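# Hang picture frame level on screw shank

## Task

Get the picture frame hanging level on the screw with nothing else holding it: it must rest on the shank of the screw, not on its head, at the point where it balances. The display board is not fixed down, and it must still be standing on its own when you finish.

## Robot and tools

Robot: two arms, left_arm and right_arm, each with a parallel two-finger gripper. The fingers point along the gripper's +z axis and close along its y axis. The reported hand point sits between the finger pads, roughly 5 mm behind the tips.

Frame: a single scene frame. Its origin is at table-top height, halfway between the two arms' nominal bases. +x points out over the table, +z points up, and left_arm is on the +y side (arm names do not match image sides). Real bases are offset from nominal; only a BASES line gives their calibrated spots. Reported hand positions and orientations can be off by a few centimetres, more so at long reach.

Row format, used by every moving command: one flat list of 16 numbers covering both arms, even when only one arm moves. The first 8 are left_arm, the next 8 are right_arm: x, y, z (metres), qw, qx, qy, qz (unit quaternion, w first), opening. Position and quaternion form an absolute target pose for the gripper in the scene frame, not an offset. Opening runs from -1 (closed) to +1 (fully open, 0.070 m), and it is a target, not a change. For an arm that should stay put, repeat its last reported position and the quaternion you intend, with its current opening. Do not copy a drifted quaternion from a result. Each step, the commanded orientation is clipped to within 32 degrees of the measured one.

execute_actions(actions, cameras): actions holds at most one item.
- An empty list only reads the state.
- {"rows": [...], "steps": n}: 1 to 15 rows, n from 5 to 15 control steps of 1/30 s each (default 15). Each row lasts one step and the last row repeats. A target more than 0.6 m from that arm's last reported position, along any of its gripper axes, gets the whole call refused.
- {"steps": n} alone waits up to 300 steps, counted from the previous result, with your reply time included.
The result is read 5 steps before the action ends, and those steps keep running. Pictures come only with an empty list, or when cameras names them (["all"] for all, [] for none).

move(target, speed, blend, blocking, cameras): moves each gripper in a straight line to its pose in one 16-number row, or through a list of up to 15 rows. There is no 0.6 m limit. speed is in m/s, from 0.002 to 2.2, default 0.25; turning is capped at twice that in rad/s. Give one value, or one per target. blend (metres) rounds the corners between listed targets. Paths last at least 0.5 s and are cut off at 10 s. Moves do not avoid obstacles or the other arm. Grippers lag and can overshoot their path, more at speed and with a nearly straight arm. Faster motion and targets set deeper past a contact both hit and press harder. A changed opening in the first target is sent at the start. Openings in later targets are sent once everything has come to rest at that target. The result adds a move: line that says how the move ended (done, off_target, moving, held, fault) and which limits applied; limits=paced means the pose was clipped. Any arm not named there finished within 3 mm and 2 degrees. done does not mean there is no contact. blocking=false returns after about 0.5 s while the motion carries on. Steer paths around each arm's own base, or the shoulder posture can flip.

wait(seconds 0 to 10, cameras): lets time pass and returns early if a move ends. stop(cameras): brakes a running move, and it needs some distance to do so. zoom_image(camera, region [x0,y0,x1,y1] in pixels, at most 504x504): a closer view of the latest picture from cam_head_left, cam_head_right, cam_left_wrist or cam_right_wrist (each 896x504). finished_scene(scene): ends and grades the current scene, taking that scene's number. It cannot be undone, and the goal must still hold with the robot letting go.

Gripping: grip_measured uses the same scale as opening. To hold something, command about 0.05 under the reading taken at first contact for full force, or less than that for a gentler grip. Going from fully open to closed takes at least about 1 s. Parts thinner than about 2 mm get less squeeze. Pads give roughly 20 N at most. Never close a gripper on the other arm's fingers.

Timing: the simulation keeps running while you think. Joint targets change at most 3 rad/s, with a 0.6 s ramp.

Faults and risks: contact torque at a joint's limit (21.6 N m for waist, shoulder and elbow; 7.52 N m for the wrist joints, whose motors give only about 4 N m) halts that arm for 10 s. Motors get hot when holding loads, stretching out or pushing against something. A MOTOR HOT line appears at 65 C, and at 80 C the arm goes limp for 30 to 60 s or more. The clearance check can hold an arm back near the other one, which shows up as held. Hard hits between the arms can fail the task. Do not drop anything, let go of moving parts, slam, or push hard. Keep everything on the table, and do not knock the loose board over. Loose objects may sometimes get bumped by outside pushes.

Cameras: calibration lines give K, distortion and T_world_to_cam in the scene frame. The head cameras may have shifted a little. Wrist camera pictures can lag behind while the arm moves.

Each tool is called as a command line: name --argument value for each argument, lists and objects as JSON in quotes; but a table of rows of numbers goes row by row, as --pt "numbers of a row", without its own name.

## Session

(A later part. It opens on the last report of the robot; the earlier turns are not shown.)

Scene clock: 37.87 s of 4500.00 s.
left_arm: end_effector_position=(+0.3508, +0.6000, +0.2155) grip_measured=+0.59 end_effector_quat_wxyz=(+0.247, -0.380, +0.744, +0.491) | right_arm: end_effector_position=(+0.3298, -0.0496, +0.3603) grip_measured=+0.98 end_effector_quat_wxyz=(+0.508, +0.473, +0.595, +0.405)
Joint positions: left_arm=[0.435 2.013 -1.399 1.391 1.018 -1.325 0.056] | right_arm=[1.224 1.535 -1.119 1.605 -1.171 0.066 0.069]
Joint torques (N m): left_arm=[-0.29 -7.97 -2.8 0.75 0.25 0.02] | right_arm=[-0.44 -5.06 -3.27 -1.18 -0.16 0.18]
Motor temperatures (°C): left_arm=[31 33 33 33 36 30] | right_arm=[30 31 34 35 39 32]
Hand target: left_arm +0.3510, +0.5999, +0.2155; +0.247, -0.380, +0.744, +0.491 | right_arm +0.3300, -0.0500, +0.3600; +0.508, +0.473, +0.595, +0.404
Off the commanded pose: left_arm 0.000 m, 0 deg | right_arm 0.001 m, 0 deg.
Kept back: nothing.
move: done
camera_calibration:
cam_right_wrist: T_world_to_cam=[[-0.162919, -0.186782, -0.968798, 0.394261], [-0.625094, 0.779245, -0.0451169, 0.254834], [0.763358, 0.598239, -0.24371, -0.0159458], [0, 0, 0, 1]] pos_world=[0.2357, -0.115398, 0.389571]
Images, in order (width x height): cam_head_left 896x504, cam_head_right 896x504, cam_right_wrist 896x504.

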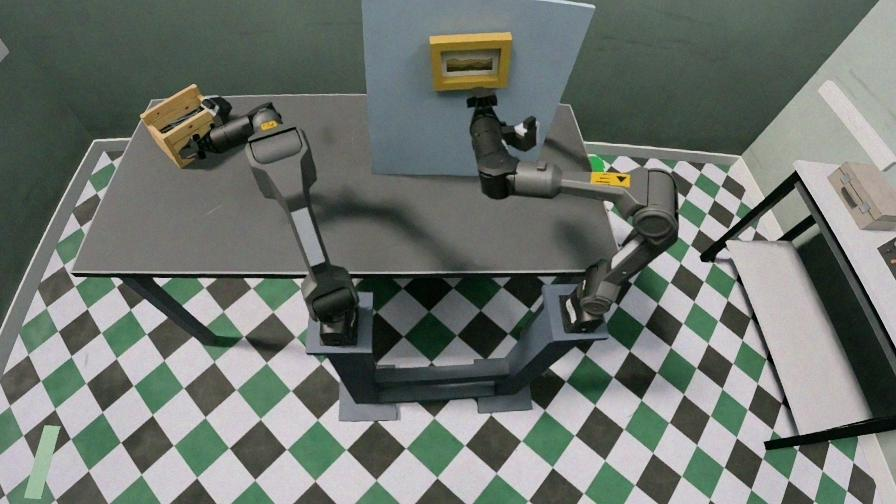

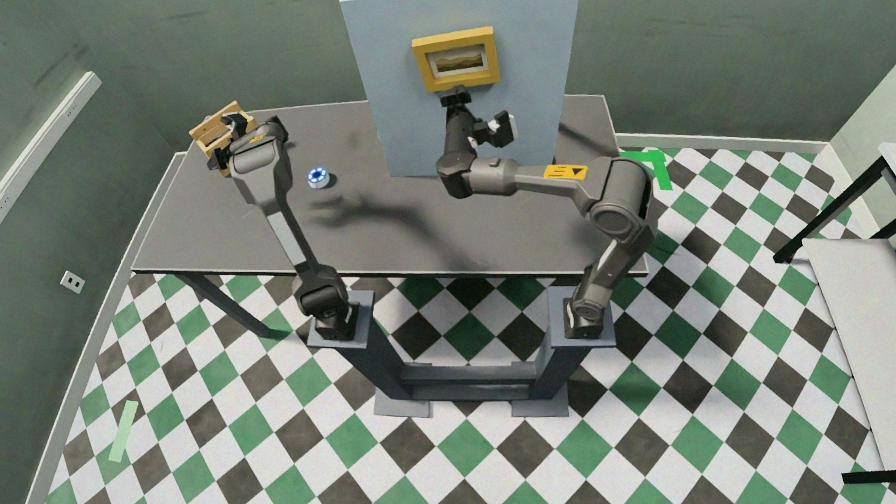

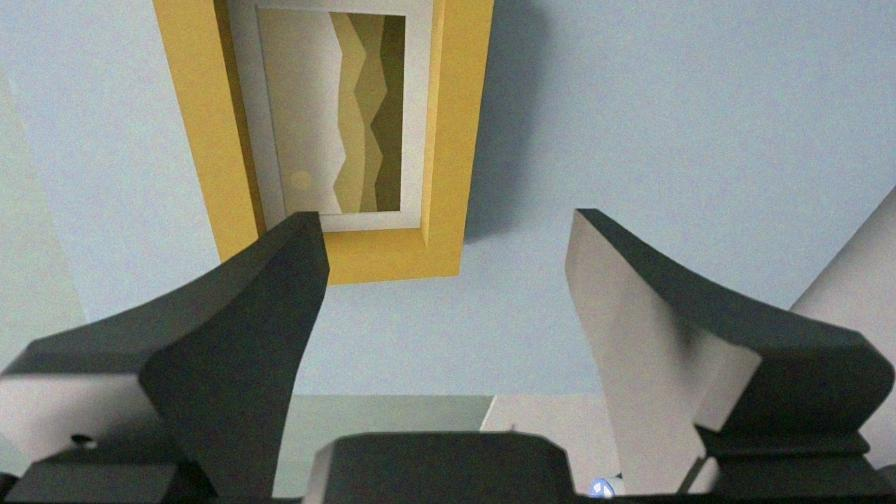

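move --target '[0.351, 0.5999, 0.2155, 0.247, -0.380, 0.744, 0.491, 0.59, 0.3686, -0.0564, 0.3502, 0.4939, 0.494, 0.5784, 0.4222, 1.0]' --speed 0.12 --cameras '["cam_right_wrist"]'

zoom_image --camera "cam_right_wrist" --region '[250, 0, 650, 280]'

Scene clock: 40.90 s of 4500.00 s.
left_arm: end_effector_position=(+0.3508, +0.6000, +0.2155) grip_measured=+0.59 end_effector_quat_wxyz=(+0.247, -0.380, +0.744, +0.491) | right_arm: end_effector_position=(+0.3688, -0.0565, +0.3498) grip_measured=+0.98 end_effector_quat_wxyz=(+0.494, +0.494, +0.578, +0.422)
Joint positions: left_arm=[0.435 2.013 -1.399 1.391 1.018 -1.325 0.056] | right_arm=[1.086 1.58 -1.128 1.541 -1.042 0.176 0.069]
Joint torques (N m): left_arm=[-0.31 -7.95 -2.89 0.77 0.22 -0.01] | right_arm=[0.7 -5.8 -4.47 -0.94 -0.41 -0.2]
Motor temperatures (°C): left_arm=[31 33 33 33 36 30] | right_arm=[30 31 34 35 39 32]
Hand target: left_arm +0.3510, +0.5999, +0.2155; +0.247, -0.380, +0.744, +0.491 | right_arm +0.3686, -0.0564, +0.3502; +0.494, +0.494, +0.578, +0.422
Off the commanded pose: left_arm 0.000 m, 0 deg | right_arm 0.000 m, 0 deg.
Kept back: nothing.
move: done
camera_calibration:
cam_right_wrist: T_world_to_cam=[[-0.165145, -0.117949, -0.979191, 0.397375], [-0.616493, 0.787308, 0.00913847, 0.262334], [0.769847, 0.605173, -0.202734, -0.0605006], [0, 0, 0, 1]] pos_world=[0.273928, -0.123054, 0.374444]
Images, in order (width x height): cam_right_wrist 896x504.

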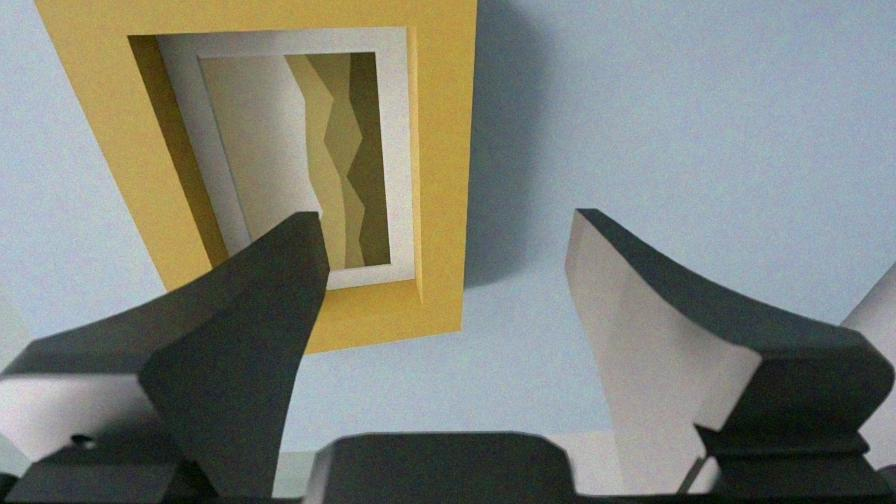

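Scaled by 1.260 from the camera's 896x504 image, which has a finer 1280x720 frame.

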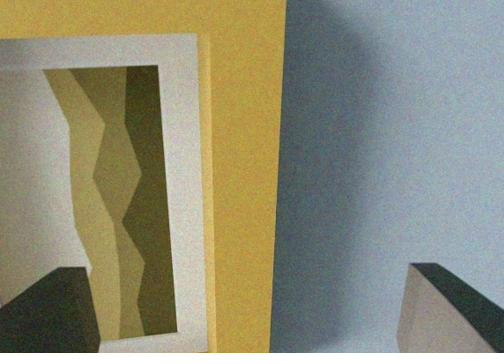

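move --target '[0.351, 0.5999, 0.2155, 0.247, -0.380, 0.744, 0.491, 0.59, 0.4029, -0.0296, 0.3411, 0.4939, 0.494, 0.5784, 0.4222, 1.0]' --speed 0.12 --cameras '["cam_right_wrist"]'

zoom_image --camera "cam_right_wrist" --region '[250, 0, 650, 300]'

Scene clock: 43.03 s of 4500.00 s.
left_arm: end_effector_position=(+0.3508, +0.6000, +0.2155) grip_measured=+0.59 end_effector_quat_wxyz=(+0.247, -0.380, +0.744, +0.491) | right_arm: end_effector_position=(+0.4032, -0.0292, +0.3407) grip_measured=+0.98 end_effector_quat_wxyz=(+0.493, +0.494, +0.578, +0.422)
Joint positions: left_arm=[0.435 2.013 -1.399 1.391 1.018 -1.325 0.056] | right_arm=[1.035 1.728 -1.275 1.522 -0.992 0.178 0.069]
Joint torques (N m): left_arm=[-0.36 -7.82 -2.65 0.75 0.18 0.01] | right_arm=[0.38 -7.8 -3.37 -1 -0.41 -0.21]
Motor temperatures (°C): left_arm=[31 33 33 33 36 30] | right_arm=[30 31 34 35 39 32]
Hand target: left_arm +0.3510, +0.5999, +0.2155; +0.247, -0.380, +0.744, +0.491 | right_arm +0.4029, -0.0296, +0.3411; +0.494, +0.494, +0.578, +0.422
Off the commanded pose: left_arm 0.000 m, 0 deg | right_arm 0.001 m, 0 deg.
Kept back: nothing.
move: done
camera_calibration:
cam_right_wrist: T_world_to_cam=[[-0.165593, -0.116655, -0.97927, 0.397664], [-0.616716, 0.787115, 0.0105207, 0.261815], [0.769571, 0.605674, -0.202284, -0.105397], [0, 0, 0, 1]] pos_world=[0.308426, -0.0958523, 0.365346]
Images, in order (width x height): cam_right_wrist 896x504.

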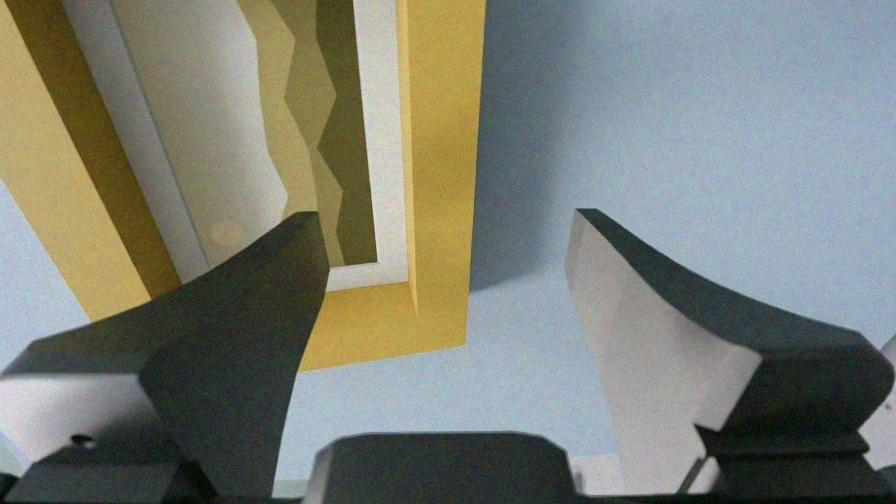

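Scaled by 1.260 from the camera's 896x504 image, which has a finer 1280x720 frame.

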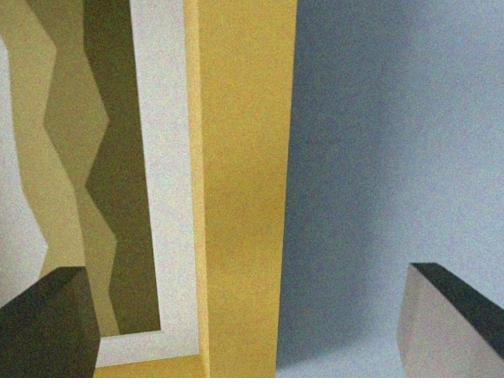

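move --target '[0.351, 0.5999, 0.2155, 0.247, -0.380, 0.744, 0.491, 0.59, 0.4405, -0.0292, 0.3363, 0.4939, 0.494, 0.5784, 0.4222, 1.0]' --speed 0.06 --cameras '["cam_head_left","cam_head_right","cam_right_wrist"]'

zoom_image --camera "cam_right_wrist" --region '[250, 0, 650, 300]'

Scene clock: 44.37 s of 4500.00 s.
left_arm: end_effector_position=(+0.3508, +0.6000, +0.2155) grip_measured=+0.59 end_effector_quat_wxyz=(+0.247, -0.380, +0.744, +0.491) | right_arm: end_effector_position=(+0.4396, -0.0287, +0.3367) grip_measured=+0.98 end_effector_quat_wxyz=(+0.493, +0.494, +0.578, +0.423)
Joint positions: left_arm=[0.435 2.013 -1.399 1.391 1.018 -1.325 0.056] | right_arm=[0.946 1.802 -1.361 1.494 -0.908 0.173 0.069]
Joint torques (N m): left_arm=[-0.17 -8.1 -2.8 0.76 0.17 -0.03] | right_arm=[-3.9 -4.79 -4.96 -1.32 0.16 -0.33]
Motor temperatures (°C): left_arm=[31 33 33 33 36 30] | right_arm=[30 31 34 35 39 32]
Hand target: left_arm +0.3510, +0.5999, +0.2155; +0.247, -0.380, +0.744, +0.491 | right_arm +0.4405, -0.0292, +0.3363; +0.494, +0.494, +0.578, +0.422
Off the commanded pose: left_arm 0.000 m, 0 deg | right_arm 0.001 m, 0 deg.
Kept back: nothing.
move: done
camera_calibration:
cam_right_wrist: T_world_to_cam=[[-0.164663, -0.115867, -0.979521, 0.399573], [-0.617192, 0.78674, 0.010691, 0.284056], [0.769389, 0.606313, -0.201059, -0.1348], [0, 0, 0, 1]] pos_world=[0.344826, -0.0954504, 0.36125]
Images, in order (width x height): cam_head_left 896x504, cam_head_right 896x504, cam_right_wrist 896x504.

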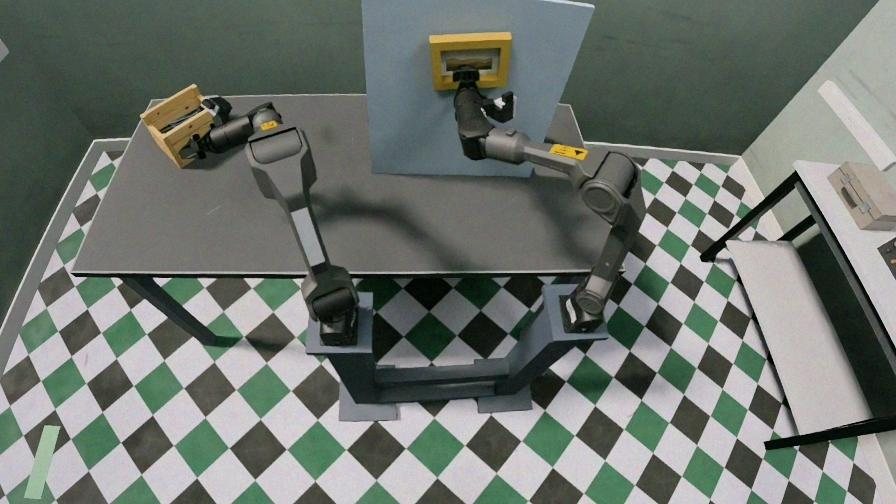

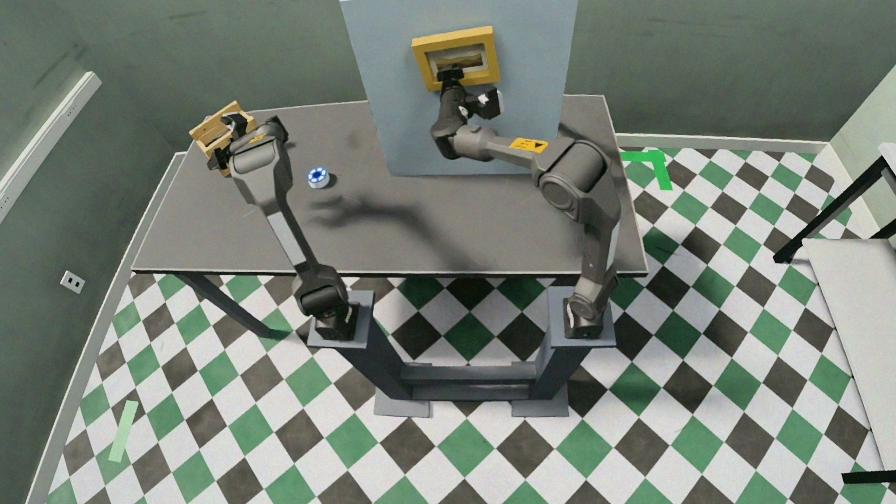

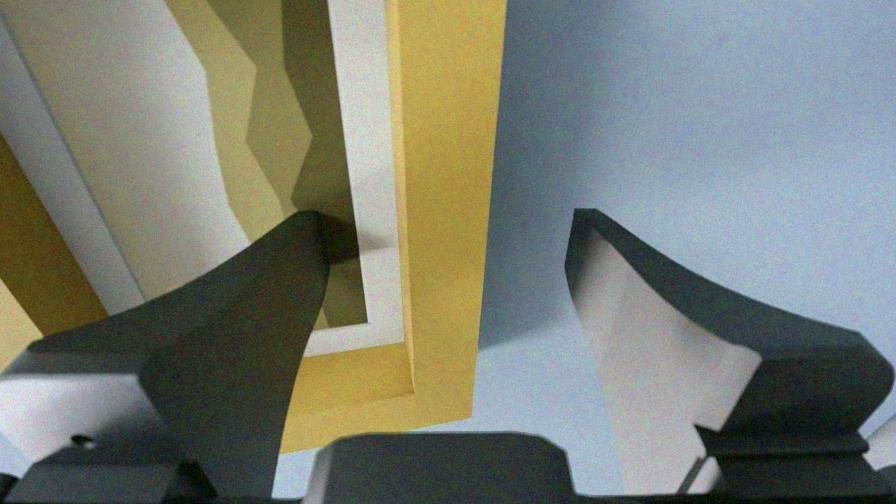

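Scaled by 1.260 from the camera's 896x504 image, which has a finer 1280x720 frame.

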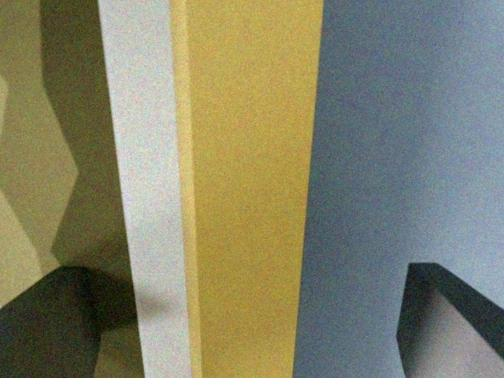

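move --target '[0.351, 0.5999, 0.2155, 0.247, -0.380, 0.744, 0.491, 0.59, 0.4366, -0.0292, 0.3369, 0.4939, 0.494, 0.5784, 0.4222, 1.0]' --speed 0.06 --cameras '["cam_right_wrist"]'

execute_actions --actions '[{"steps": 10}]'

Scene clock: 45.53 s of 4500.00 s.
left_arm: end_effector_position=(+0.3508, +0.6000, +0.2155) grip_measured=+0.59 end_effector_quat_wxyz=(+0.247, -0.380, +0.744, +0.491) | right_arm: end_effector_position=(+0.4369, -0.0293, +0.3369) grip_measured=+0.98 end_effector_quat_wxyz=(+0.494, +0.494, +0.578, +0.422)
Joint positions: left_arm=[0.435 2.013 -1.399 1.391 1.018 -1.325 0.056] | right_arm=[0.952 1.796 -1.353 1.495 -0.915 0.172 0.069]
Joint torques (N m): left_arm=[-0.24 -7.88 -2.65 0.76 0.16 0.02] | right_arm=[0.71 -8.32 -3.49 -0.91 -0.4 0.18]
Motor temperatures (°C): left_arm=[31 33 33 33 36 30] | right_arm=[30 31 34 35 39 32]
Hand target: left_arm +0.3510, +0.5999, +0.2155; +0.247, -0.380, +0.744, +0.491 | right_arm +0.4366, -0.0292, +0.3369; +0.494, +0.494, +0.578, +0.422
Off the commanded pose: left_arm 0.000 m, 0 deg | right_arm 0.000 m, 0 deg.
Kept back: nothing.
move: done
camera_calibration:
cam_right_wrist: T_world_to_cam=[[-0.16492, -0.118253, -0.979192, 0.399076], [-0.616451, 0.787345, 0.00874138, 0.283092], [0.769929, 0.605065, -0.202746, -0.13196], [0, 0, 0, 1]] pos_world=[0.341928, -0.0958545, 0.361543]
Images, in order (width x height): cam_right_wrist 896x504.

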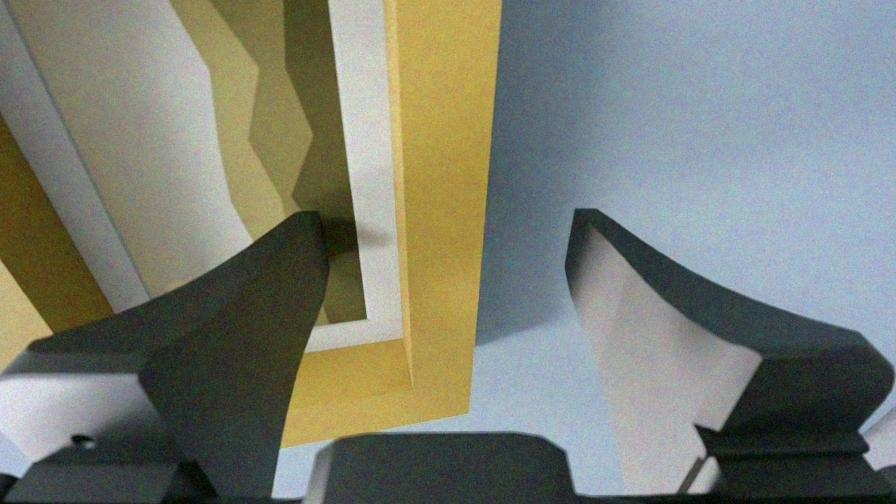

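Scene clock: 45.87 s of 4500.00 s.
left_arm: end_effector_position=(+0.3508, +0.6000, +0.2155) grip_measured=+0.59 end_effector_quat_wxyz=(+0.247, -0.380, +0.744, +0.491) | right_arm: end_effector_position=(+0.4369, -0.0293, +0.3369) grip_measured=+0.98 end_effector_quat_wxyz=(+0.494, +0.494, +0.578, +0.422)
Joint positions: left_arm=[0.435 2.013 -1.399 1.391 1.018 -1.325 0.056] | right_arm=[0.952 1.796 -1.353 1.495 -0.915 0.172 0.069]
Joint torques (N m): left_arm=[-0.35 -7.97 -2.77 0.78 0.18 0] | right_arm=[0.72 -8.33 -3.48 -0.95 -0.4 0.18]
Motor temperatures (°C): left_arm=[31 33 33 33 36 30] | right_arm=[30 31 34 35 39 32]
Hand target: left_arm +0.3510, +0.5999, +0.2155; +0.247, -0.380, +0.744, +0.491 | right_arm +0.4366, -0.0292, +0.3369; +0.494, +0.494, +0.578, +0.422
Off the commanded pose: left_arm 0.000 m, 0 deg | right_arm 0.000 m, 0 deg.
Steps of this call (1-10: nothing new was sent). Readings (end_effector_position of left_arm | right_arm):
1: (+0.3508, +0.6000, +0.2155) | (+0.4369, -0.0293, +0.3369)
2: (+0.3508, +0.6000, +0.2155) | (+0.4369, -0.0293, +0.3369)
4: (+0.3508, +0.6000, +0.2155) | (+0.4369, -0.0293, +0.3369)
8: (+0.3508, +0.6000, +0.2155) | (+0.4369, -0.0293, +0.3369)
10: the state above

execute_actions --actions '[{"rows": [[0.351,0.5999,0.2155,0.247,-0.380,0.744,0.491,0.59,0.4366,-0.0290,0.3377,0.4939,0.494,0.5784,0.4222,0.9],[0.351,0.5999,0.2155,0.247,-0.380,0.744,0.491,0.59,0.4366,-0.0290,0.3377,0.4939,0.494,0.5784,0.4222,0.82],[0.351,0.5999,0.2155,0.247,-0.380,0.744,0.491,0.59,0.4366,-0.0290,0.3377,0.4939,0.494,0.5784,0.4222,0.74],[0.351,0.5999,0.2155,0.247,-0.380,0.744,0.491,0.59,0.4366,-0.0290,0.3377,0.4939,0.494,0.5784,0.4222,0.66],[0.351,0.5999,0.2155,0.247,-0.380,0.744,0.491,0.59,0.4366,-0.0290,0.3377,0.4939,0.494,0.5784,0.4222,0.58],[0.351,0.5999,0.2155,0.247,-0.380,0.744,0.491,0.59,0.4366,-0.0290,0.3377,0.4939,0.494,0.5784,0.4222,0.50],[0.351,0.5999,0.2155,0.247,-0.380,0.744,0.491,0.59,0.4366,-0.0290,0.3377,0.4939,0.494,0.5784,0.4222,0.42],[0.351,0.5999,0.2155,0.247,-0.380,0.744,0.491,0.59,0.4366,-0.0290,0.3377,0.4939,0.494,0.5784,0.4222,0.34],[0.351,0.5999,0.2155,0.247,-0.380,0.744,0.491,0.59,0.4366,-0.0290,0.3377,0.4939,0.494,0.5784,0.4222,0.26],[0.351,0.5999,0.2155,0.247,-0.380,0.744,0.491,0.59,0.4366,-0.0290,0.3377,0.4939,0.494,0.5784,0.4222,0.18],[0.351,0.5999,0.2155,0.247,-0.380,0.744,0.491,0.59,0.4366,-0.0290,0.3377,0.4939,0.494,0.5784,0.4222,0.10],[0.351,0.5999,0.2155,0.247,-0.380,0.744,0.491,0.59,0.4366,-0.0290,0.3377,0.4939,0.494,0.5784,0.4222,0.02],[0.351,0.5999,0.2155,0.247,-0.380,0.744,0.491,0.59,0.4366,-0.0290,0.3377,0.4939,0.494,0.5784,0.4222,-0.06],[0.351,0.5999,0.2155,0.247,-0.380,0.744,0.491,0.59,0.4366,-0.0290,0.3377,0.4939,0.494,0.5784,0.4222,-0.12],[0.351,0.5999,0.2155,0.247,-0.380,0.744,0.491,0.59,0.4366,-0.0290,0.3377,0.4939,0.494,0.5784,0.4222,-0.18]]}]' --cameras '[]'

execute_actions --actions '[{"rows": [[0.351,0.5999,0.2155,0.247,-0.380,0.744,0.491,0.59,0.4366,-0.0290,0.3377,0.4939,0.494,0.5784,0.4222,-0.20]], "steps":15}]' --cameras '["cam_right_wrist"]'

Scene clock: 47.43 s of 4500.00 s.
left_arm: end_effector_position=(+0.3508, +0.6000, +0.2155) grip_measured=+0.59 end_effector_quat_wxyz=(+0.247, -0.380, +0.744, +0.491) | right_arm: end_effector_position=(+0.4366, -0.0289, +0.3369) grip_measured=+0.33 end_effector_quat_wxyz=(+0.494, +0.494, +0.579, +0.422)
Joint positions: left_arm=[0.435 2.013 -1.399 1.391 1.018 -1.325 0.056] | right_arm=[0.953 1.796 -1.354 1.497 -0.915 0.169 0.046]
Joint torques (N m): left_arm=[-0.26 -7.99 -2.64 0.79 0.18 -0.01] | right_arm=[0.62 -8.2 -4.53 -0.87 -0.39 -0.22]
Motor temperatures (°C): left_arm=[31 33 33 33 36 30] | right_arm=[30 31 34 35 39 32]
Steps of this call (1-37: nothing new was sent; 38-47: this action's first 10). Readings (end_effector_position of left_arm | right_arm):
38: (+0.3508, +0.6000, +0.2155) | (+0.4369, -0.0293, +0.3369)
39: (+0.3508, +0.6000, +0.2155) | (+0.4366, -0.0290, +0.3366)
41: (+0.3508, +0.6000, +0.2155) | (+0.4366, -0.0290, +0.3366)
45: (+0.3508, +0.6000, +0.2155) | (+0.4366, -0.0289, +0.3369)
47: the state above
No camera images: "cameras" was empty.

Scene clock: 47.93 s of 4500.00 s.
left_arm: end_effector_position=(+0.3508, +0.6000, +0.2155) grip_measured=+0.59 end_effector_quat_wxyz=(+0.247, -0.380, +0.744, +0.491) | right_arm: end_effector_position=(+0.4367, -0.0289, +0.3373) grip_measured=-0.20 end_effector_quat_wxyz=(+0.494, +0.493, +0.579, +0.422)
Joint positions: left_arm=[0.435 2.013 -1.399 1.391 1.018 -1.325 0.056] | right_arm=[0.953 1.796 -1.355 1.497 -0.915 0.168 0.028]
Joint torques (N m): left_arm=[-0.48 -8.03 -2.61 0.77 0.18 -0.03] | right_arm=[0.47 -8.02 -4.58 -0.88 -0.4 -0.21]
Motor temperatures (°C): left_arm=[31 33 33 33 36 30] | right_arm=[30 31 34 35 39 32]
Off your previous action's commanded pose at its last step (step 5 of this call): left_arm 0.000 m, 0 deg | right_arm 0.000 m, 0 deg.
Steps of this call (1-5: your previous action's last 5; 6-15: this action's first 10). Readings (end_effector_position of left_arm | right_arm):
6: (+0.3508, +0.6000, +0.2155) | (+0.4367, -0.0289, +0.3373)
7: (+0.3508, +0.6000, +0.2155) | (+0.4367, -0.0289, +0.3373)
9: (+0.3508, +0.6000, +0.2155) | (+0.4367, -0.0289, +0.3373)
13: (+0.3508, +0.6000, +0.2155) | (+0.4367, -0.0289, +0.3373)
15: the state above
camera_calibration:
cam_right_wrist: T_world_to_cam=[[-0.16514, -0.11897, -0.979068, 0.399556], [-0.617062, 0.786869, 0.00846511, 0.282972], [0.769392, 0.605544, -0.203355, -0.131574], [0, 0, 0, 1]] pos_world=[0.341826, -0.0954535, 0.362041]
Images, in order (width x height): cam_right_wrist 896x504.

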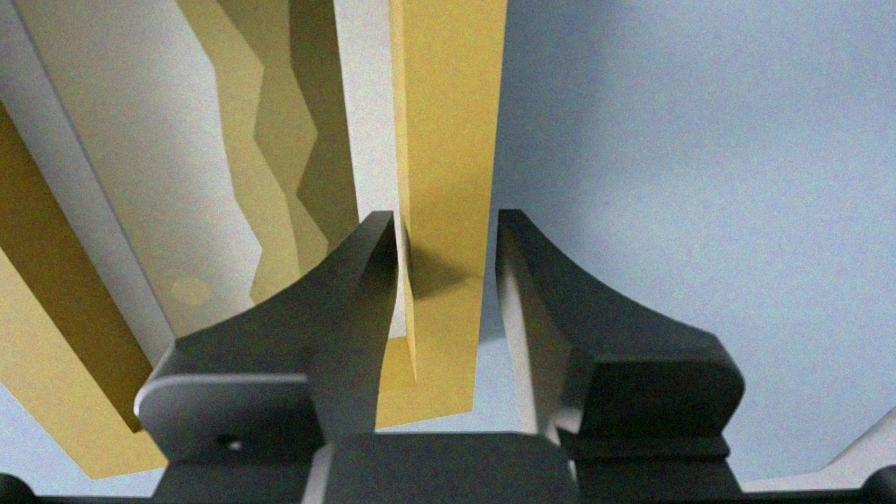

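execute_actions --actions '[{"rows": [[0.351,0.5999,0.2155,0.247,-0.380,0.744,0.491,0.59,0.4367,-0.0290,0.3386,0.4939,0.494,0.5784,0.4222,-0.20],[0.351,0.5999,0.2155,0.247,-0.380,0.744,0.491,0.59,0.4367,-0.0290,0.3388,0.4939,0.494,0.5784,0.4222,-0.22],[0.351,0.5999,0.2155,0.247,-0.380,0.744,0.491,0.59,0.4367,-0.0288,0.3388,0.4939,0.494,0.5784,0.4222,-0.24],[0.351,0.5999,0.2155,0.247,-0.380,0.744,0.491,0.59,0.4367,-0.0288,0.3388,0.4939,0.494,0.5784,0.4222,-0.26],[0.351,0.5999,0.2155,0.247,-0.380,0.744,0.491,0.59,0.4367,-0.0288,0.3388,0.4939,0.494,0.5784,0.4222,-0.28],[0.351,0.5999,0.2155,0.247,-0.380,0.744,0.491,0.59,0.4367,-0.0288,0.3388,0.4939,0.494,0.5784,0.4222,-0.30],[0.351,0.5999,0.2155,0.247,-0.380,0.744,0.491,0.59,0.4367,-0.0288,0.3388,0.4939,0.494,0.5784,0.4222,-0.32],[0.351,0.5999,0.2155,0.247,-0.380,0.744,0.491,0.59,0.4367,-0.0288,0.3388,0.4939,0.494,0.5784,0.4222,-0.34],[0.351,0.5999,0.2155,0.247,-0.380,0.744,0.491,0.59,0.4367,-0.0288,0.3388,0.4939,0.494,0.5784,0.4222,-0.36],[0.351,0.5999,0.2155,0.247,-0.380,0.744,0.491,0.59,0.4367,-0.0288,0.3388,0.4939,0.494,0.5784,0.4222,-0.37]], "steps":15}]' --cameras '[]'

execute_actions --actions '[{"steps":12}]' --cameras '["cam_right_wrist"]'

Scene clock: 51.33 s of 4500.00 s.
left_arm: end_effector_position=(+0.3508, +0.6000, +0.2155) grip_measured=+0.59 end_effector_quat_wxyz=(+0.247, -0.380, +0.744, +0.491) | right_arm: end_effector_position=(+0.4368, -0.0288, +0.3383) grip_measured=-0.37 end_effector_quat_wxyz=(+0.494, +0.494, +0.578, +0.422)
Joint positions: left_arm=[0.435 2.013 -1.399 1.391 1.018 -1.325 0.056] | right_arm=[0.953 1.796 -1.36 1.502 -0.915 0.162 0.022]
Joint torques (N m): left_arm=[-0.32 -8.16 -2.66 0.77 0.22 0] | right_arm=[0.03 -7.55 -4.18 -1.26 -0.28 0.05]
Motor temperatures (°C): left_arm=[31 33 33 33 36 30] | right_arm=[30 31 34 35 39 32]
Off your previous action's commanded pose at its last step (step 5 of this call): left_arm 0.000 m, 0 deg | right_arm 0.000 m, 0 deg.
Steps of this call (1-5: your previous action's last 5; 6-92: nothing new was sent; 93-102: this action's first 10). Readings (end_effector_position of left_arm | right_arm):
93: (+0.3508, +0.6000, +0.2155) | (+0.4367, -0.0288, +0.3375)
94: (+0.3508, +0.6000, +0.2155) | (+0.4368, -0.0288, +0.3380)
96: (+0.3508, +0.6000, +0.2155) | (+0.4369, -0.0287, +0.3384)
100: (+0.3508, +0.6000, +0.2155) | (+0.4369, -0.0287, +0.3384)
102: the state above
No camera images: "cameras" was empty.

Scene clock: 51.73 s of 4500.00 s.
left_arm: end_effector_position=(+0.3508, +0.6000, +0.2155) grip_measured=+0.59 end_effector_quat_wxyz=(+0.247, -0.380, +0.744, +0.491) | right_arm: end_effector_position=(+0.4368, -0.0288, +0.3383) grip_measured=-0.37 end_effector_quat_wxyz=(+0.494, +0.494, +0.578, +0.422)
Joint positions: left_arm=[0.435 2.013 -1.399 1.391 1.018 -1.325 0.056] | right_arm=[0.953 1.796 -1.36 1.502 -0.915 0.162 0.022]
Joint torques (N m): left_arm=[-0.24 -7.92 -2.8 0.74 0.19 -0.03] | right_arm=[0.37 -7.84 -3.99 -1.5 -0.23 0.14]
Motor temperatures (°C): left_arm=[31 33 33 33 36 30] | right_arm=[30 31 34 35 39 32]
Hand target: left_arm +0.3510, +0.5999, +0.2155; +0.247, -0.380, +0.744, +0.491 | right_arm +0.4367, -0.0288, +0.3388; +0.494, +0.494, +0.578, +0.422
Off the commanded pose: left_arm 0.000 m, 0 deg | right_arm 0.001 m, 0 deg.
Steps of this call (1-5: your previous action's last 5; 6-12: nothing new was sent). Readings (end_effector_position of left_arm | right_arm):
1: (+0.3508, +0.6000, +0.2155) | (+0.4368, -0.0288, +0.3383)
2: (+0.3508, +0.6000, +0.2155) | (+0.4368, -0.0288, +0.3383)
4: (+0.3508, +0.6000, +0.2155) | (+0.4368, -0.0288, +0.3383)
8: (+0.3508, +0.6000, +0.2155) | (+0.4368, -0.0288, +0.3383)
12: the state above
camera_calibration:
cam_right_wrist: T_world_to_cam=[[-0.16617, -0.118048, -0.979006, 0.400981], [-0.616378, 0.787391, 0.00967636, 0.282325], [0.769718, 0.605046, -0.203603, -0.131577], [0, 0, 0, 1]] pos_world=[0.341927, -0.0953544, 0.363041]
Images, in order (width x height): cam_right_wrist 896x504.

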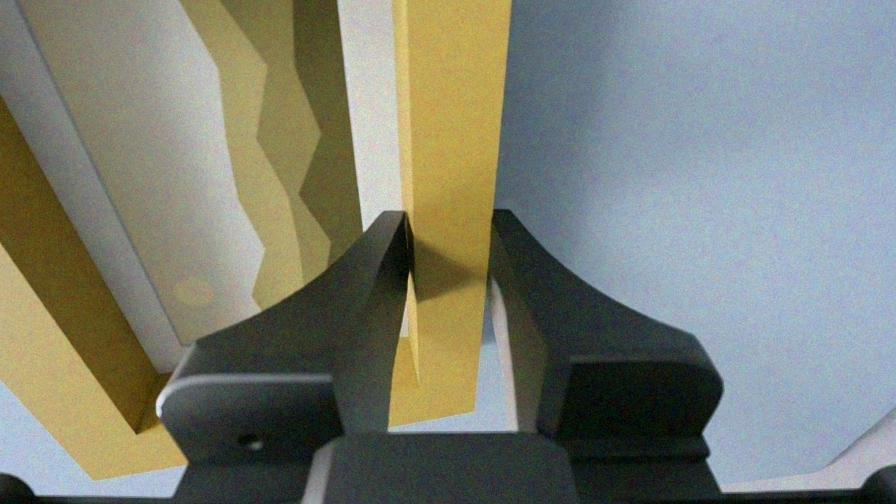

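execute_actions --actions '[{"rows": [[0.351,0.5999,0.2155,0.247,-0.380,0.744,0.491,0.59,0.4367,-0.0288,0.3388,0.4939,0.494,0.5784,0.4222,-0.38],[0.351,0.5999,0.2155,0.247,-0.380,0.744,0.491,0.59,0.4367,-0.0288,0.3388,0.4939,0.494,0.5784,0.4222,-0.385],[0.351,0.5999,0.2155,0.247,-0.380,0.744,0.491,0.59,0.4367,-0.0288,0.3388,0.4939,0.494,0.5784,0.4222,-0.39],[0.351,0.5999,0.2155,0.247,-0.380,0.744,0.491,0.59,0.4367,-0.0288,0.3388,0.4939,0.494,0.5784,0.4222,-0.395],[0.351,0.5999,0.2155,0.247,-0.380,0.744,0.491,0.59,0.4367,-0.0288,0.3388,0.4939,0.494,0.5784,0.4222,-0.40],[0.351,0.5999,0.2155,0.247,-0.380,0.744,0.491,0.59,0.4367,-0.0288,0.3388,0.4939,0.494,0.5784,0.4222,-0.405],[0.351,0.5999,0.2155,0.247,-0.380,0.744,0.491,0.59,0.4367,-0.0288,0.3388,0.4939,0.494,0.5784,0.4222,-0.41],[0.351,0.5999,0.2155,0.247,-0.380,0.744,0.491,0.59,0.4367,-0.0288,0.3388,0.4939,0.494,0.5784,0.4222,-0.415],[0.351,0.5999,0.2155,0.247,-0.380,0.744,0.491,0.59,0.4367,-0.0288,0.3388,0.4939,0.494,0.5784,0.4222,-0.42],[0.351,0.5999,0.2155,0.247,-0.380,0.744,0.491,0.59,0.4367,-0.0288,0.3388,0.4939,0.494,0.5784,0.4222,-0.425]], "steps":15}]' --cameras '[]'

execute_actions --actions '[{"steps":15}]' --cameras '["cam_right_wrist"]'

Scene clock: 52.47 s of 4500.00 s.
left_arm: end_effector_position=(+0.3508, +0.6000, +0.2155) grip_measured=+0.59 end_effector_quat_wxyz=(+0.247, -0.380, +0.744, +0.491) | right_arm: end_effector_position=(+0.4368, -0.0287, +0.3384) grip_measured=-0.39 end_effector_quat_wxyz=(+0.494, +0.494, +0.578, +0.422)
Joint positions: left_arm=[0.435 2.013 -1.399 1.391 1.018 -1.325 0.056] | right_arm=[0.953 1.796 -1.36 1.502 -0.915 0.163 0.021]
Joint torques (N m): left_arm=[-0.24 -8.03 -2.81 0.79 0.22 0] | right_arm=[0.97 -8.36 -4.01 -1.53 -0.21 -0.17]
Motor temperatures (°C): left_arm=[31 33 33 33 36 30] | right_arm=[30 31 34 35 39 32]
Steps of this call (1-12: nothing new was sent; 13-22: this action's first 10). Readings (end_effector_position of left_arm | right_arm):
13: (+0.3508, +0.6000, +0.2155) | (+0.4368, -0.0287, +0.3384)
14: (+0.3508, +0.6000, +0.2155) | (+0.4368, -0.0287, +0.3384)
16: (+0.3508, +0.6000, +0.2155) | (+0.4368, -0.0287, +0.3384)
20: (+0.3508, +0.6000, +0.2155) | (+0.4368, -0.0287, +0.3384)
22: the state above
No camera images: "cameras" was empty.

Scene clock: 52.97 s of 4500.00 s.
left_arm: end_effector_position=(+0.3508, +0.6000, +0.2155) grip_measured=+0.59 end_effector_quat_wxyz=(+0.247, -0.380, +0.744, +0.491) | right_arm: end_effector_position=(+0.4368, -0.0288, +0.3388) grip_measured=-0.39 end_effector_quat_wxyz=(+0.494, +0.494, +0.578, +0.422)
Joint positions: left_arm=[0.435 2.013 -1.399 1.391 1.018 -1.325 0.056] | right_arm=[0.953 1.795 -1.36 1.502 -0.915 0.163 0.021]
Joint torques (N m): left_arm=[-0.24 -8.14 -2.67 0.73 0.21 0] | right_arm=[1.26 -8.61 -4.06 -1.55 -0.19 -0.49]
Motor temperatures (°C): left_arm=[31 33 33 33 36 30] | right_arm=[30 31 34 35 39 32]
Hand target: left_arm +0.3510, +0.5999, +0.2155; +0.247, -0.380, +0.744, +0.491 | right_arm +0.4367, -0.0288, +0.3388; +0.494, +0.494, +0.578, +0.422
Off the commanded pose: left_arm 0.000 m, 0 deg | right_arm 0.000 m, 0 deg.
Steps of this call (1-5: your previous action's last 5; 6-15: nothing new was sent). Readings (end_effector_position of left_arm | right_arm):
1: (+0.3508, +0.6000, +0.2155) | (+0.4368, -0.0287, +0.3384)
2: (+0.3508, +0.6000, +0.2155) | (+0.4368, -0.0287, +0.3384)
4: (+0.3508, +0.6000, +0.2155) | (+0.4368, -0.0287, +0.3384)
8: (+0.3508, +0.6000, +0.2155) | (+0.4368, -0.0287, +0.3384)
15: the state above
camera_calibration:
cam_right_wrist: T_world_to_cam=[[-0.164981, -0.116968, -0.979336, 0.401167], [-0.616565, 0.787243, 0.00984299, 0.282326], [0.769824, 0.605448, -0.201998, -0.13194], [0, 0, 0, 1]] pos_world=[0.341827, -0.095453, 0.363446]
Images, in order (width x height): cam_right_wrist 896x504.

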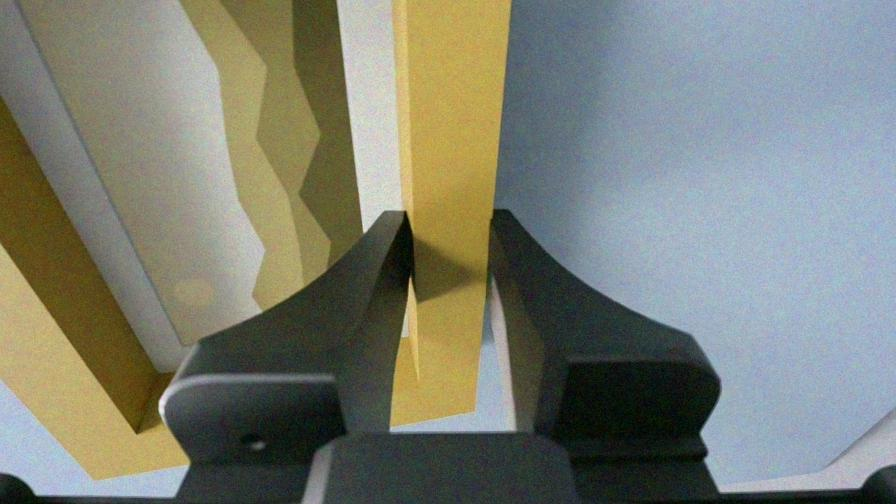

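move --pt "0.351 0.5999 0.2155 0.247 -0.380 0.744 0.491 0.59 0.4367 -0.0288 0.3388 0.4939 0.494 0.5784 0.4222 -0.45" --pt "0.351 0.5999 0.2155 0.247 -0.380 0.744 0.491 0.59 0.4373 -0.0288 0.3428 0.4939 0.494 0.5784 0.4222 -0.45" --speed 0.03

zoom_image --camera "cam_head_left" --region '[410, 20, 530, 110]'

Scene clock: 55.47 s of 4500.00 s.
left_arm: end_effector_position=(+0.3508, +0.6000, +0.2155) grip_measured=+0.59 end_effector_quat_wxyz=(+0.247, -0.380, +0.744, +0.491) | right_arm: end_effector_position=(+0.4370, -0.0281, +0.3421) grip_measured=-0.39 end_effector_quat_wxyz=(+0.493, +0.493, +0.579, +0.422)
Joint positions: left_arm=[0.435 2.013 -1.399 1.391 1.018 -1.325 0.056] | right_arm=[0.953 1.793 -1.372 1.513 -0.912 0.143 0.021]
Joint torques (N m): left_arm=[-0.1 -8.08 -2.72 0.75 0.2 -0.04] | right_arm=[-2.11 -9.59 -5.55 -1.58 -0.51 -0.02]
Motor temperatures (°C): left_arm=[31 33 33 33 36 30] | right_arm=[30 31 34 35 39 32]
Hand target: left_arm +0.3510, +0.5999, +0.2155; +0.247, -0.380, +0.744, +0.491 | right_arm +0.4373, -0.0288, +0.3428; +0.494, +0.494, +0.578, +0.422
Off the commanded pose: left_arm 0.000 m, 0 deg | right_arm 0.001 m, 0 deg.
Kept back: nothing.
move: done
camera_calibration:
cam_left_wrist: T_world_to_cam=[[0.800807, -0.211152, -0.560466, -0.0299846], [-0.482053, -0.782585, -0.393935, 0.724154], [-0.355432, 0.585641, -0.728487, 0.0520217], [0, 0, 0, 1]] pos_world=[0.391583, 0.529915, 0.306362]
cam_right_wrist: T_world_to_cam=[[-0.165617, -0.119329, -0.978944, 0.404572], [-0.618258, 0.785926, 0.0087949, 0.282899], [0.768328, 0.606697, -0.203939, -0.130559], [0, 0, 0, 1]] pos_world=[0.342221, -0.0948506, 0.36694]

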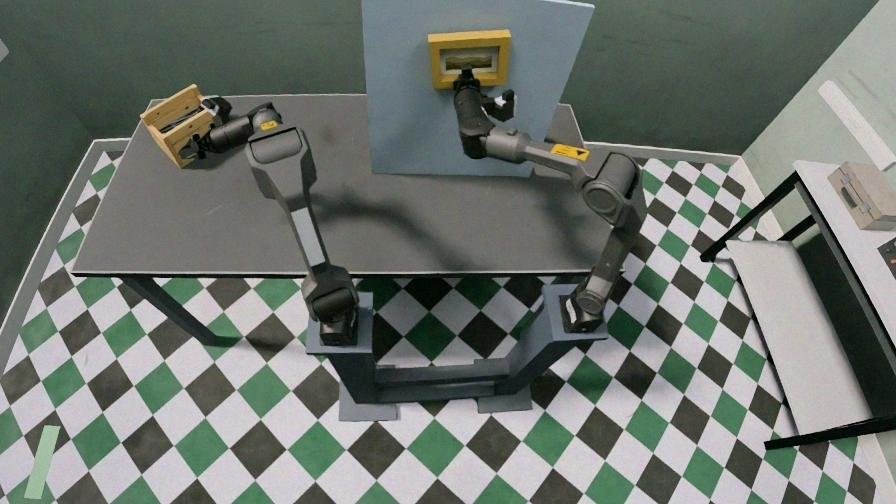

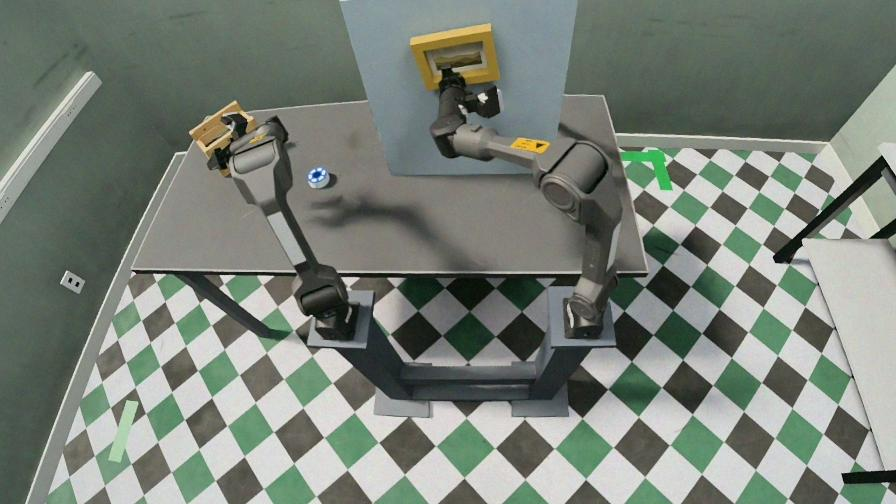

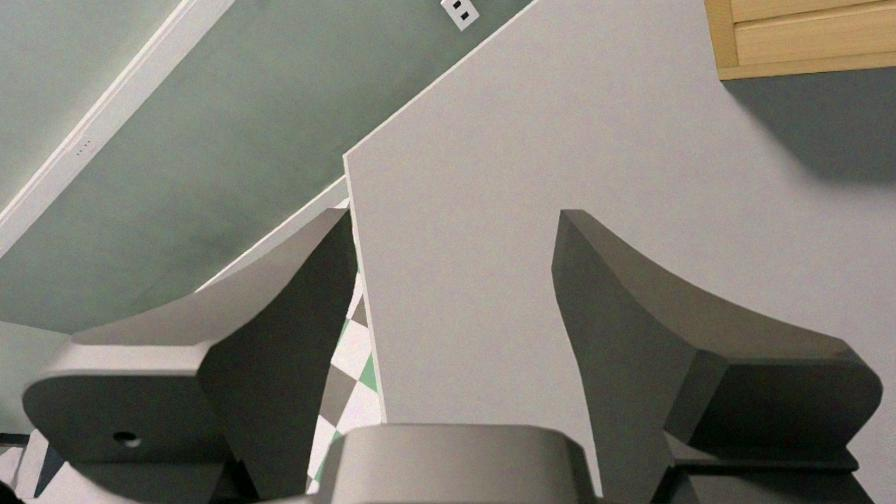

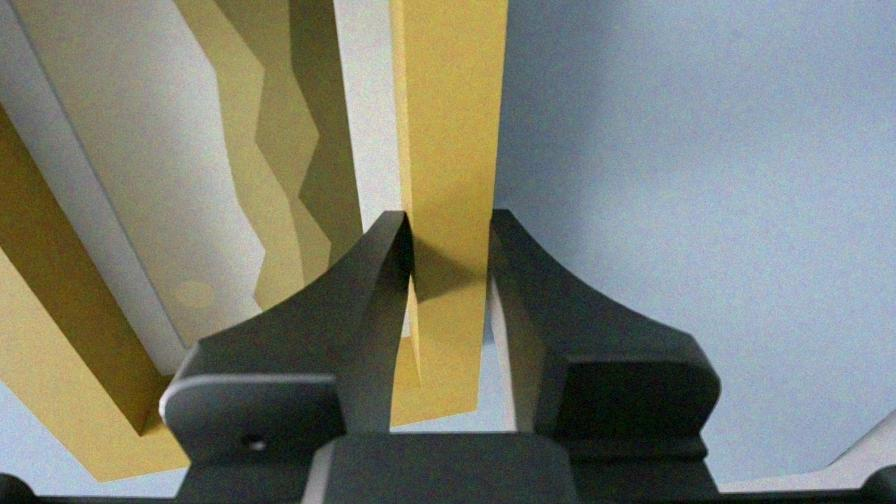

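Scaled by 4.200 from the camera's 896x504 image, which has a finer 1280x720 frame.

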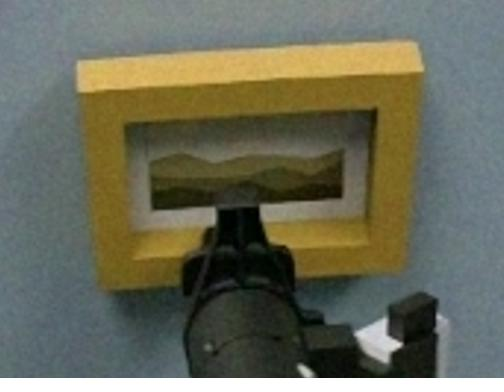

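move --target '[0.351, 0.5999, 0.2155, 0.247, -0.380, 0.744, 0.491, 0.59, 0.4373, -0.0217, 0.3445, 0.4594, 0.5377, 0.5377, 0.4593, -0.45]' --speed 0.04

zoom_image --camera "cam_head_left" --region '[360, 0, 600, 190]'

zoom_image --camera "cam_head_right" --region '[340, 0, 580, 190]'

Scene clock: 58.20 s of 4500.00 s.
left_arm: end_effector_position=(+0.3508, +0.6000, +0.2155) grip_measured=+0.59 end_effector_quat_wxyz=(+0.247, -0.380, +0.744, +0.491) | right_arm: end_effector_position=(+0.4372, -0.0216, +0.3447) grip_measured=-0.39 end_effector_quat_wxyz=(+0.459, +0.538, +0.538, +0.460)
Joint positions: left_arm=[0.435 2.013 -1.399 1.391 1.018 -1.325 0.056] | right_arm=[0.964 1.811 -1.406 1.529 -0.924 0.281 0.021]
Joint torques (N m): left_arm=[-0.13 -8.14 -2.46 0.72 0.22 -0.03] | right_arm=[-2.7 -7.47 -5.91 -1.62 -0.55 0.19]
Motor temperatures (°C): left_arm=[31 33 33 33 36 30] | right_arm=[30 31 34 35 39 32]
Hand target: left_arm +0.3510, +0.5999, +0.2155; +0.247, -0.380, +0.744, +0.491 | right_arm +0.4373, -0.0217, +0.3445; +0.459, +0.538, +0.538, +0.459
Off the commanded pose: left_arm 0.000 m, 0 deg | right_arm 0.000 m, 0 deg.
Kept back: nothing.
move: done
camera_calibration:
cam_left_wrist: T_world_to_cam=[[0.800807, -0.211152, -0.560466, -0.0299846], [-0.482053, -0.782585, -0.393935, 0.724154], [-0.355432, 0.585641, -0.728487, 0.0520217], [0, 0, 0, 1]] pos_world=[0.391583, 0.529915, 0.306362]
cam_right_wrist: T_world_to_cam=[[-0.165885, 0.0395141, -0.985353, 0.413618], [-0.597319, 0.79102, 0.13228, 0.226354], [0.784661, 0.610513, -0.107616, -0.174435], [0, 0, 0, 1]] pos_world=[0.34069, -0.0888994, 0.358846]

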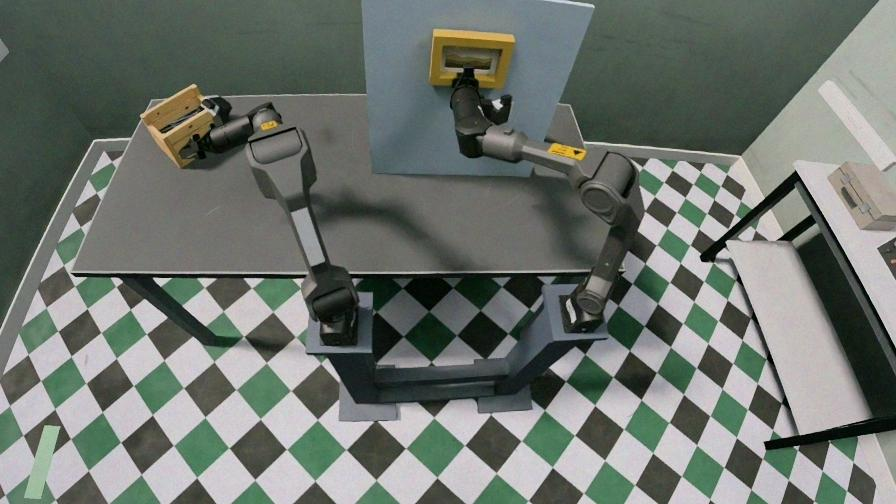

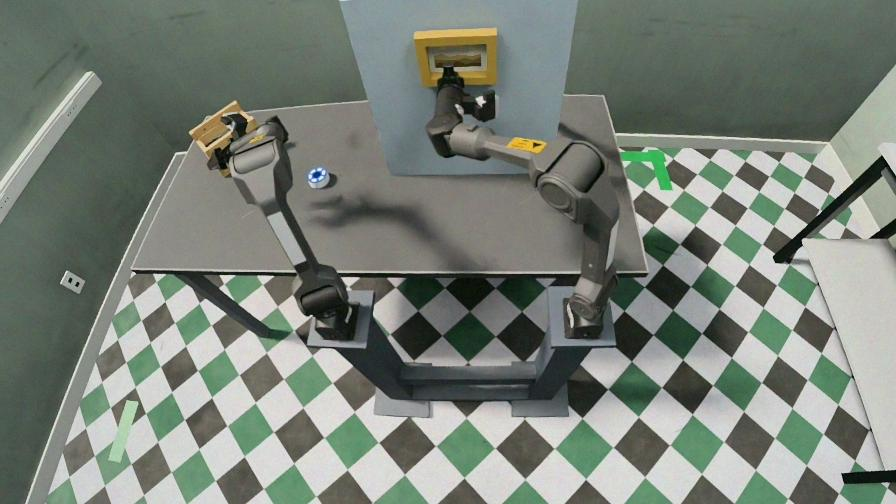

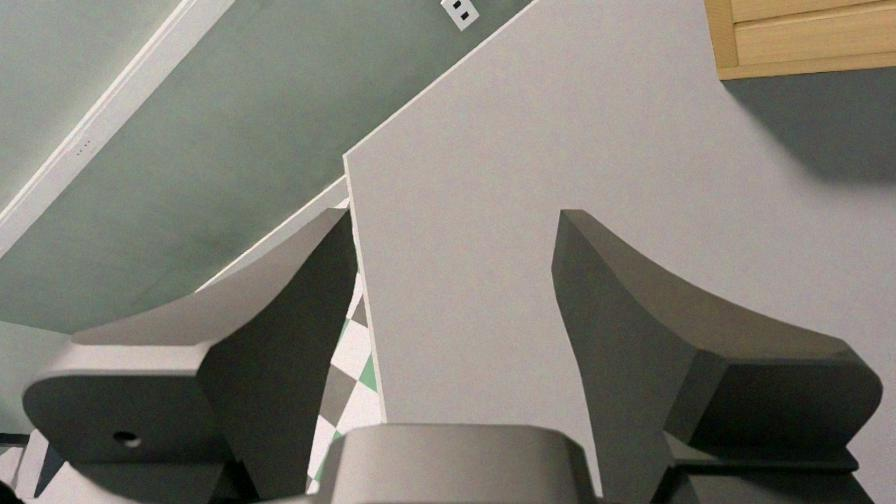

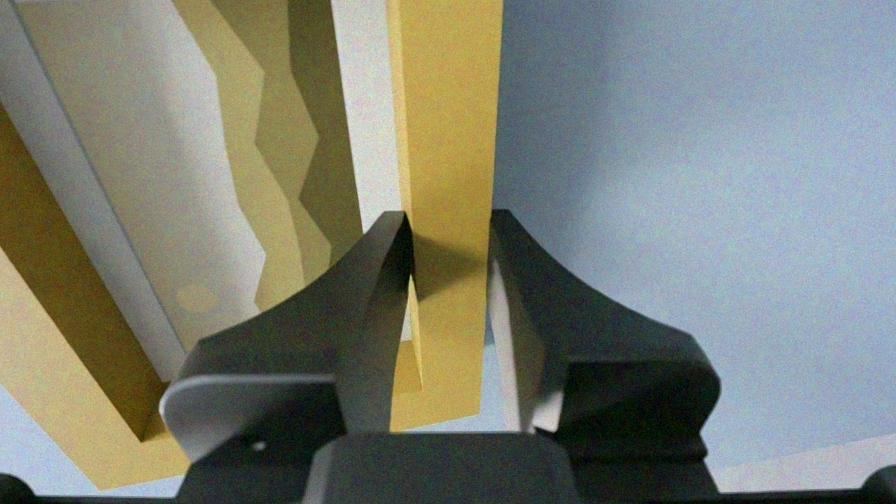

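Scaled by 2.100 from the camera's 896x504 image, which has a finer 1280x720 frame.

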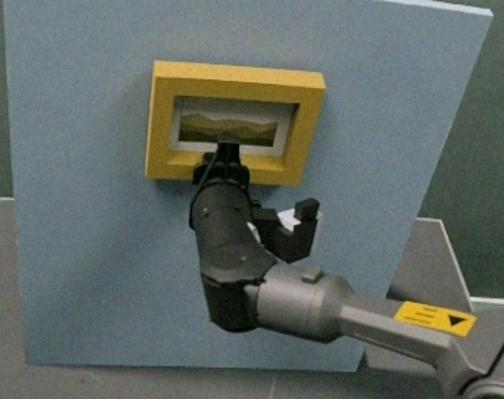

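Scaled by 2.100 from the camera's 896x504 image, which has a finer 1280x720 frame.

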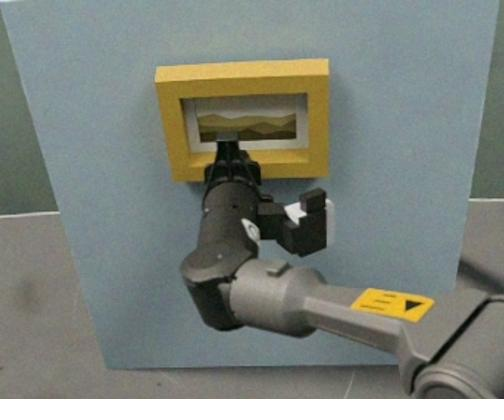

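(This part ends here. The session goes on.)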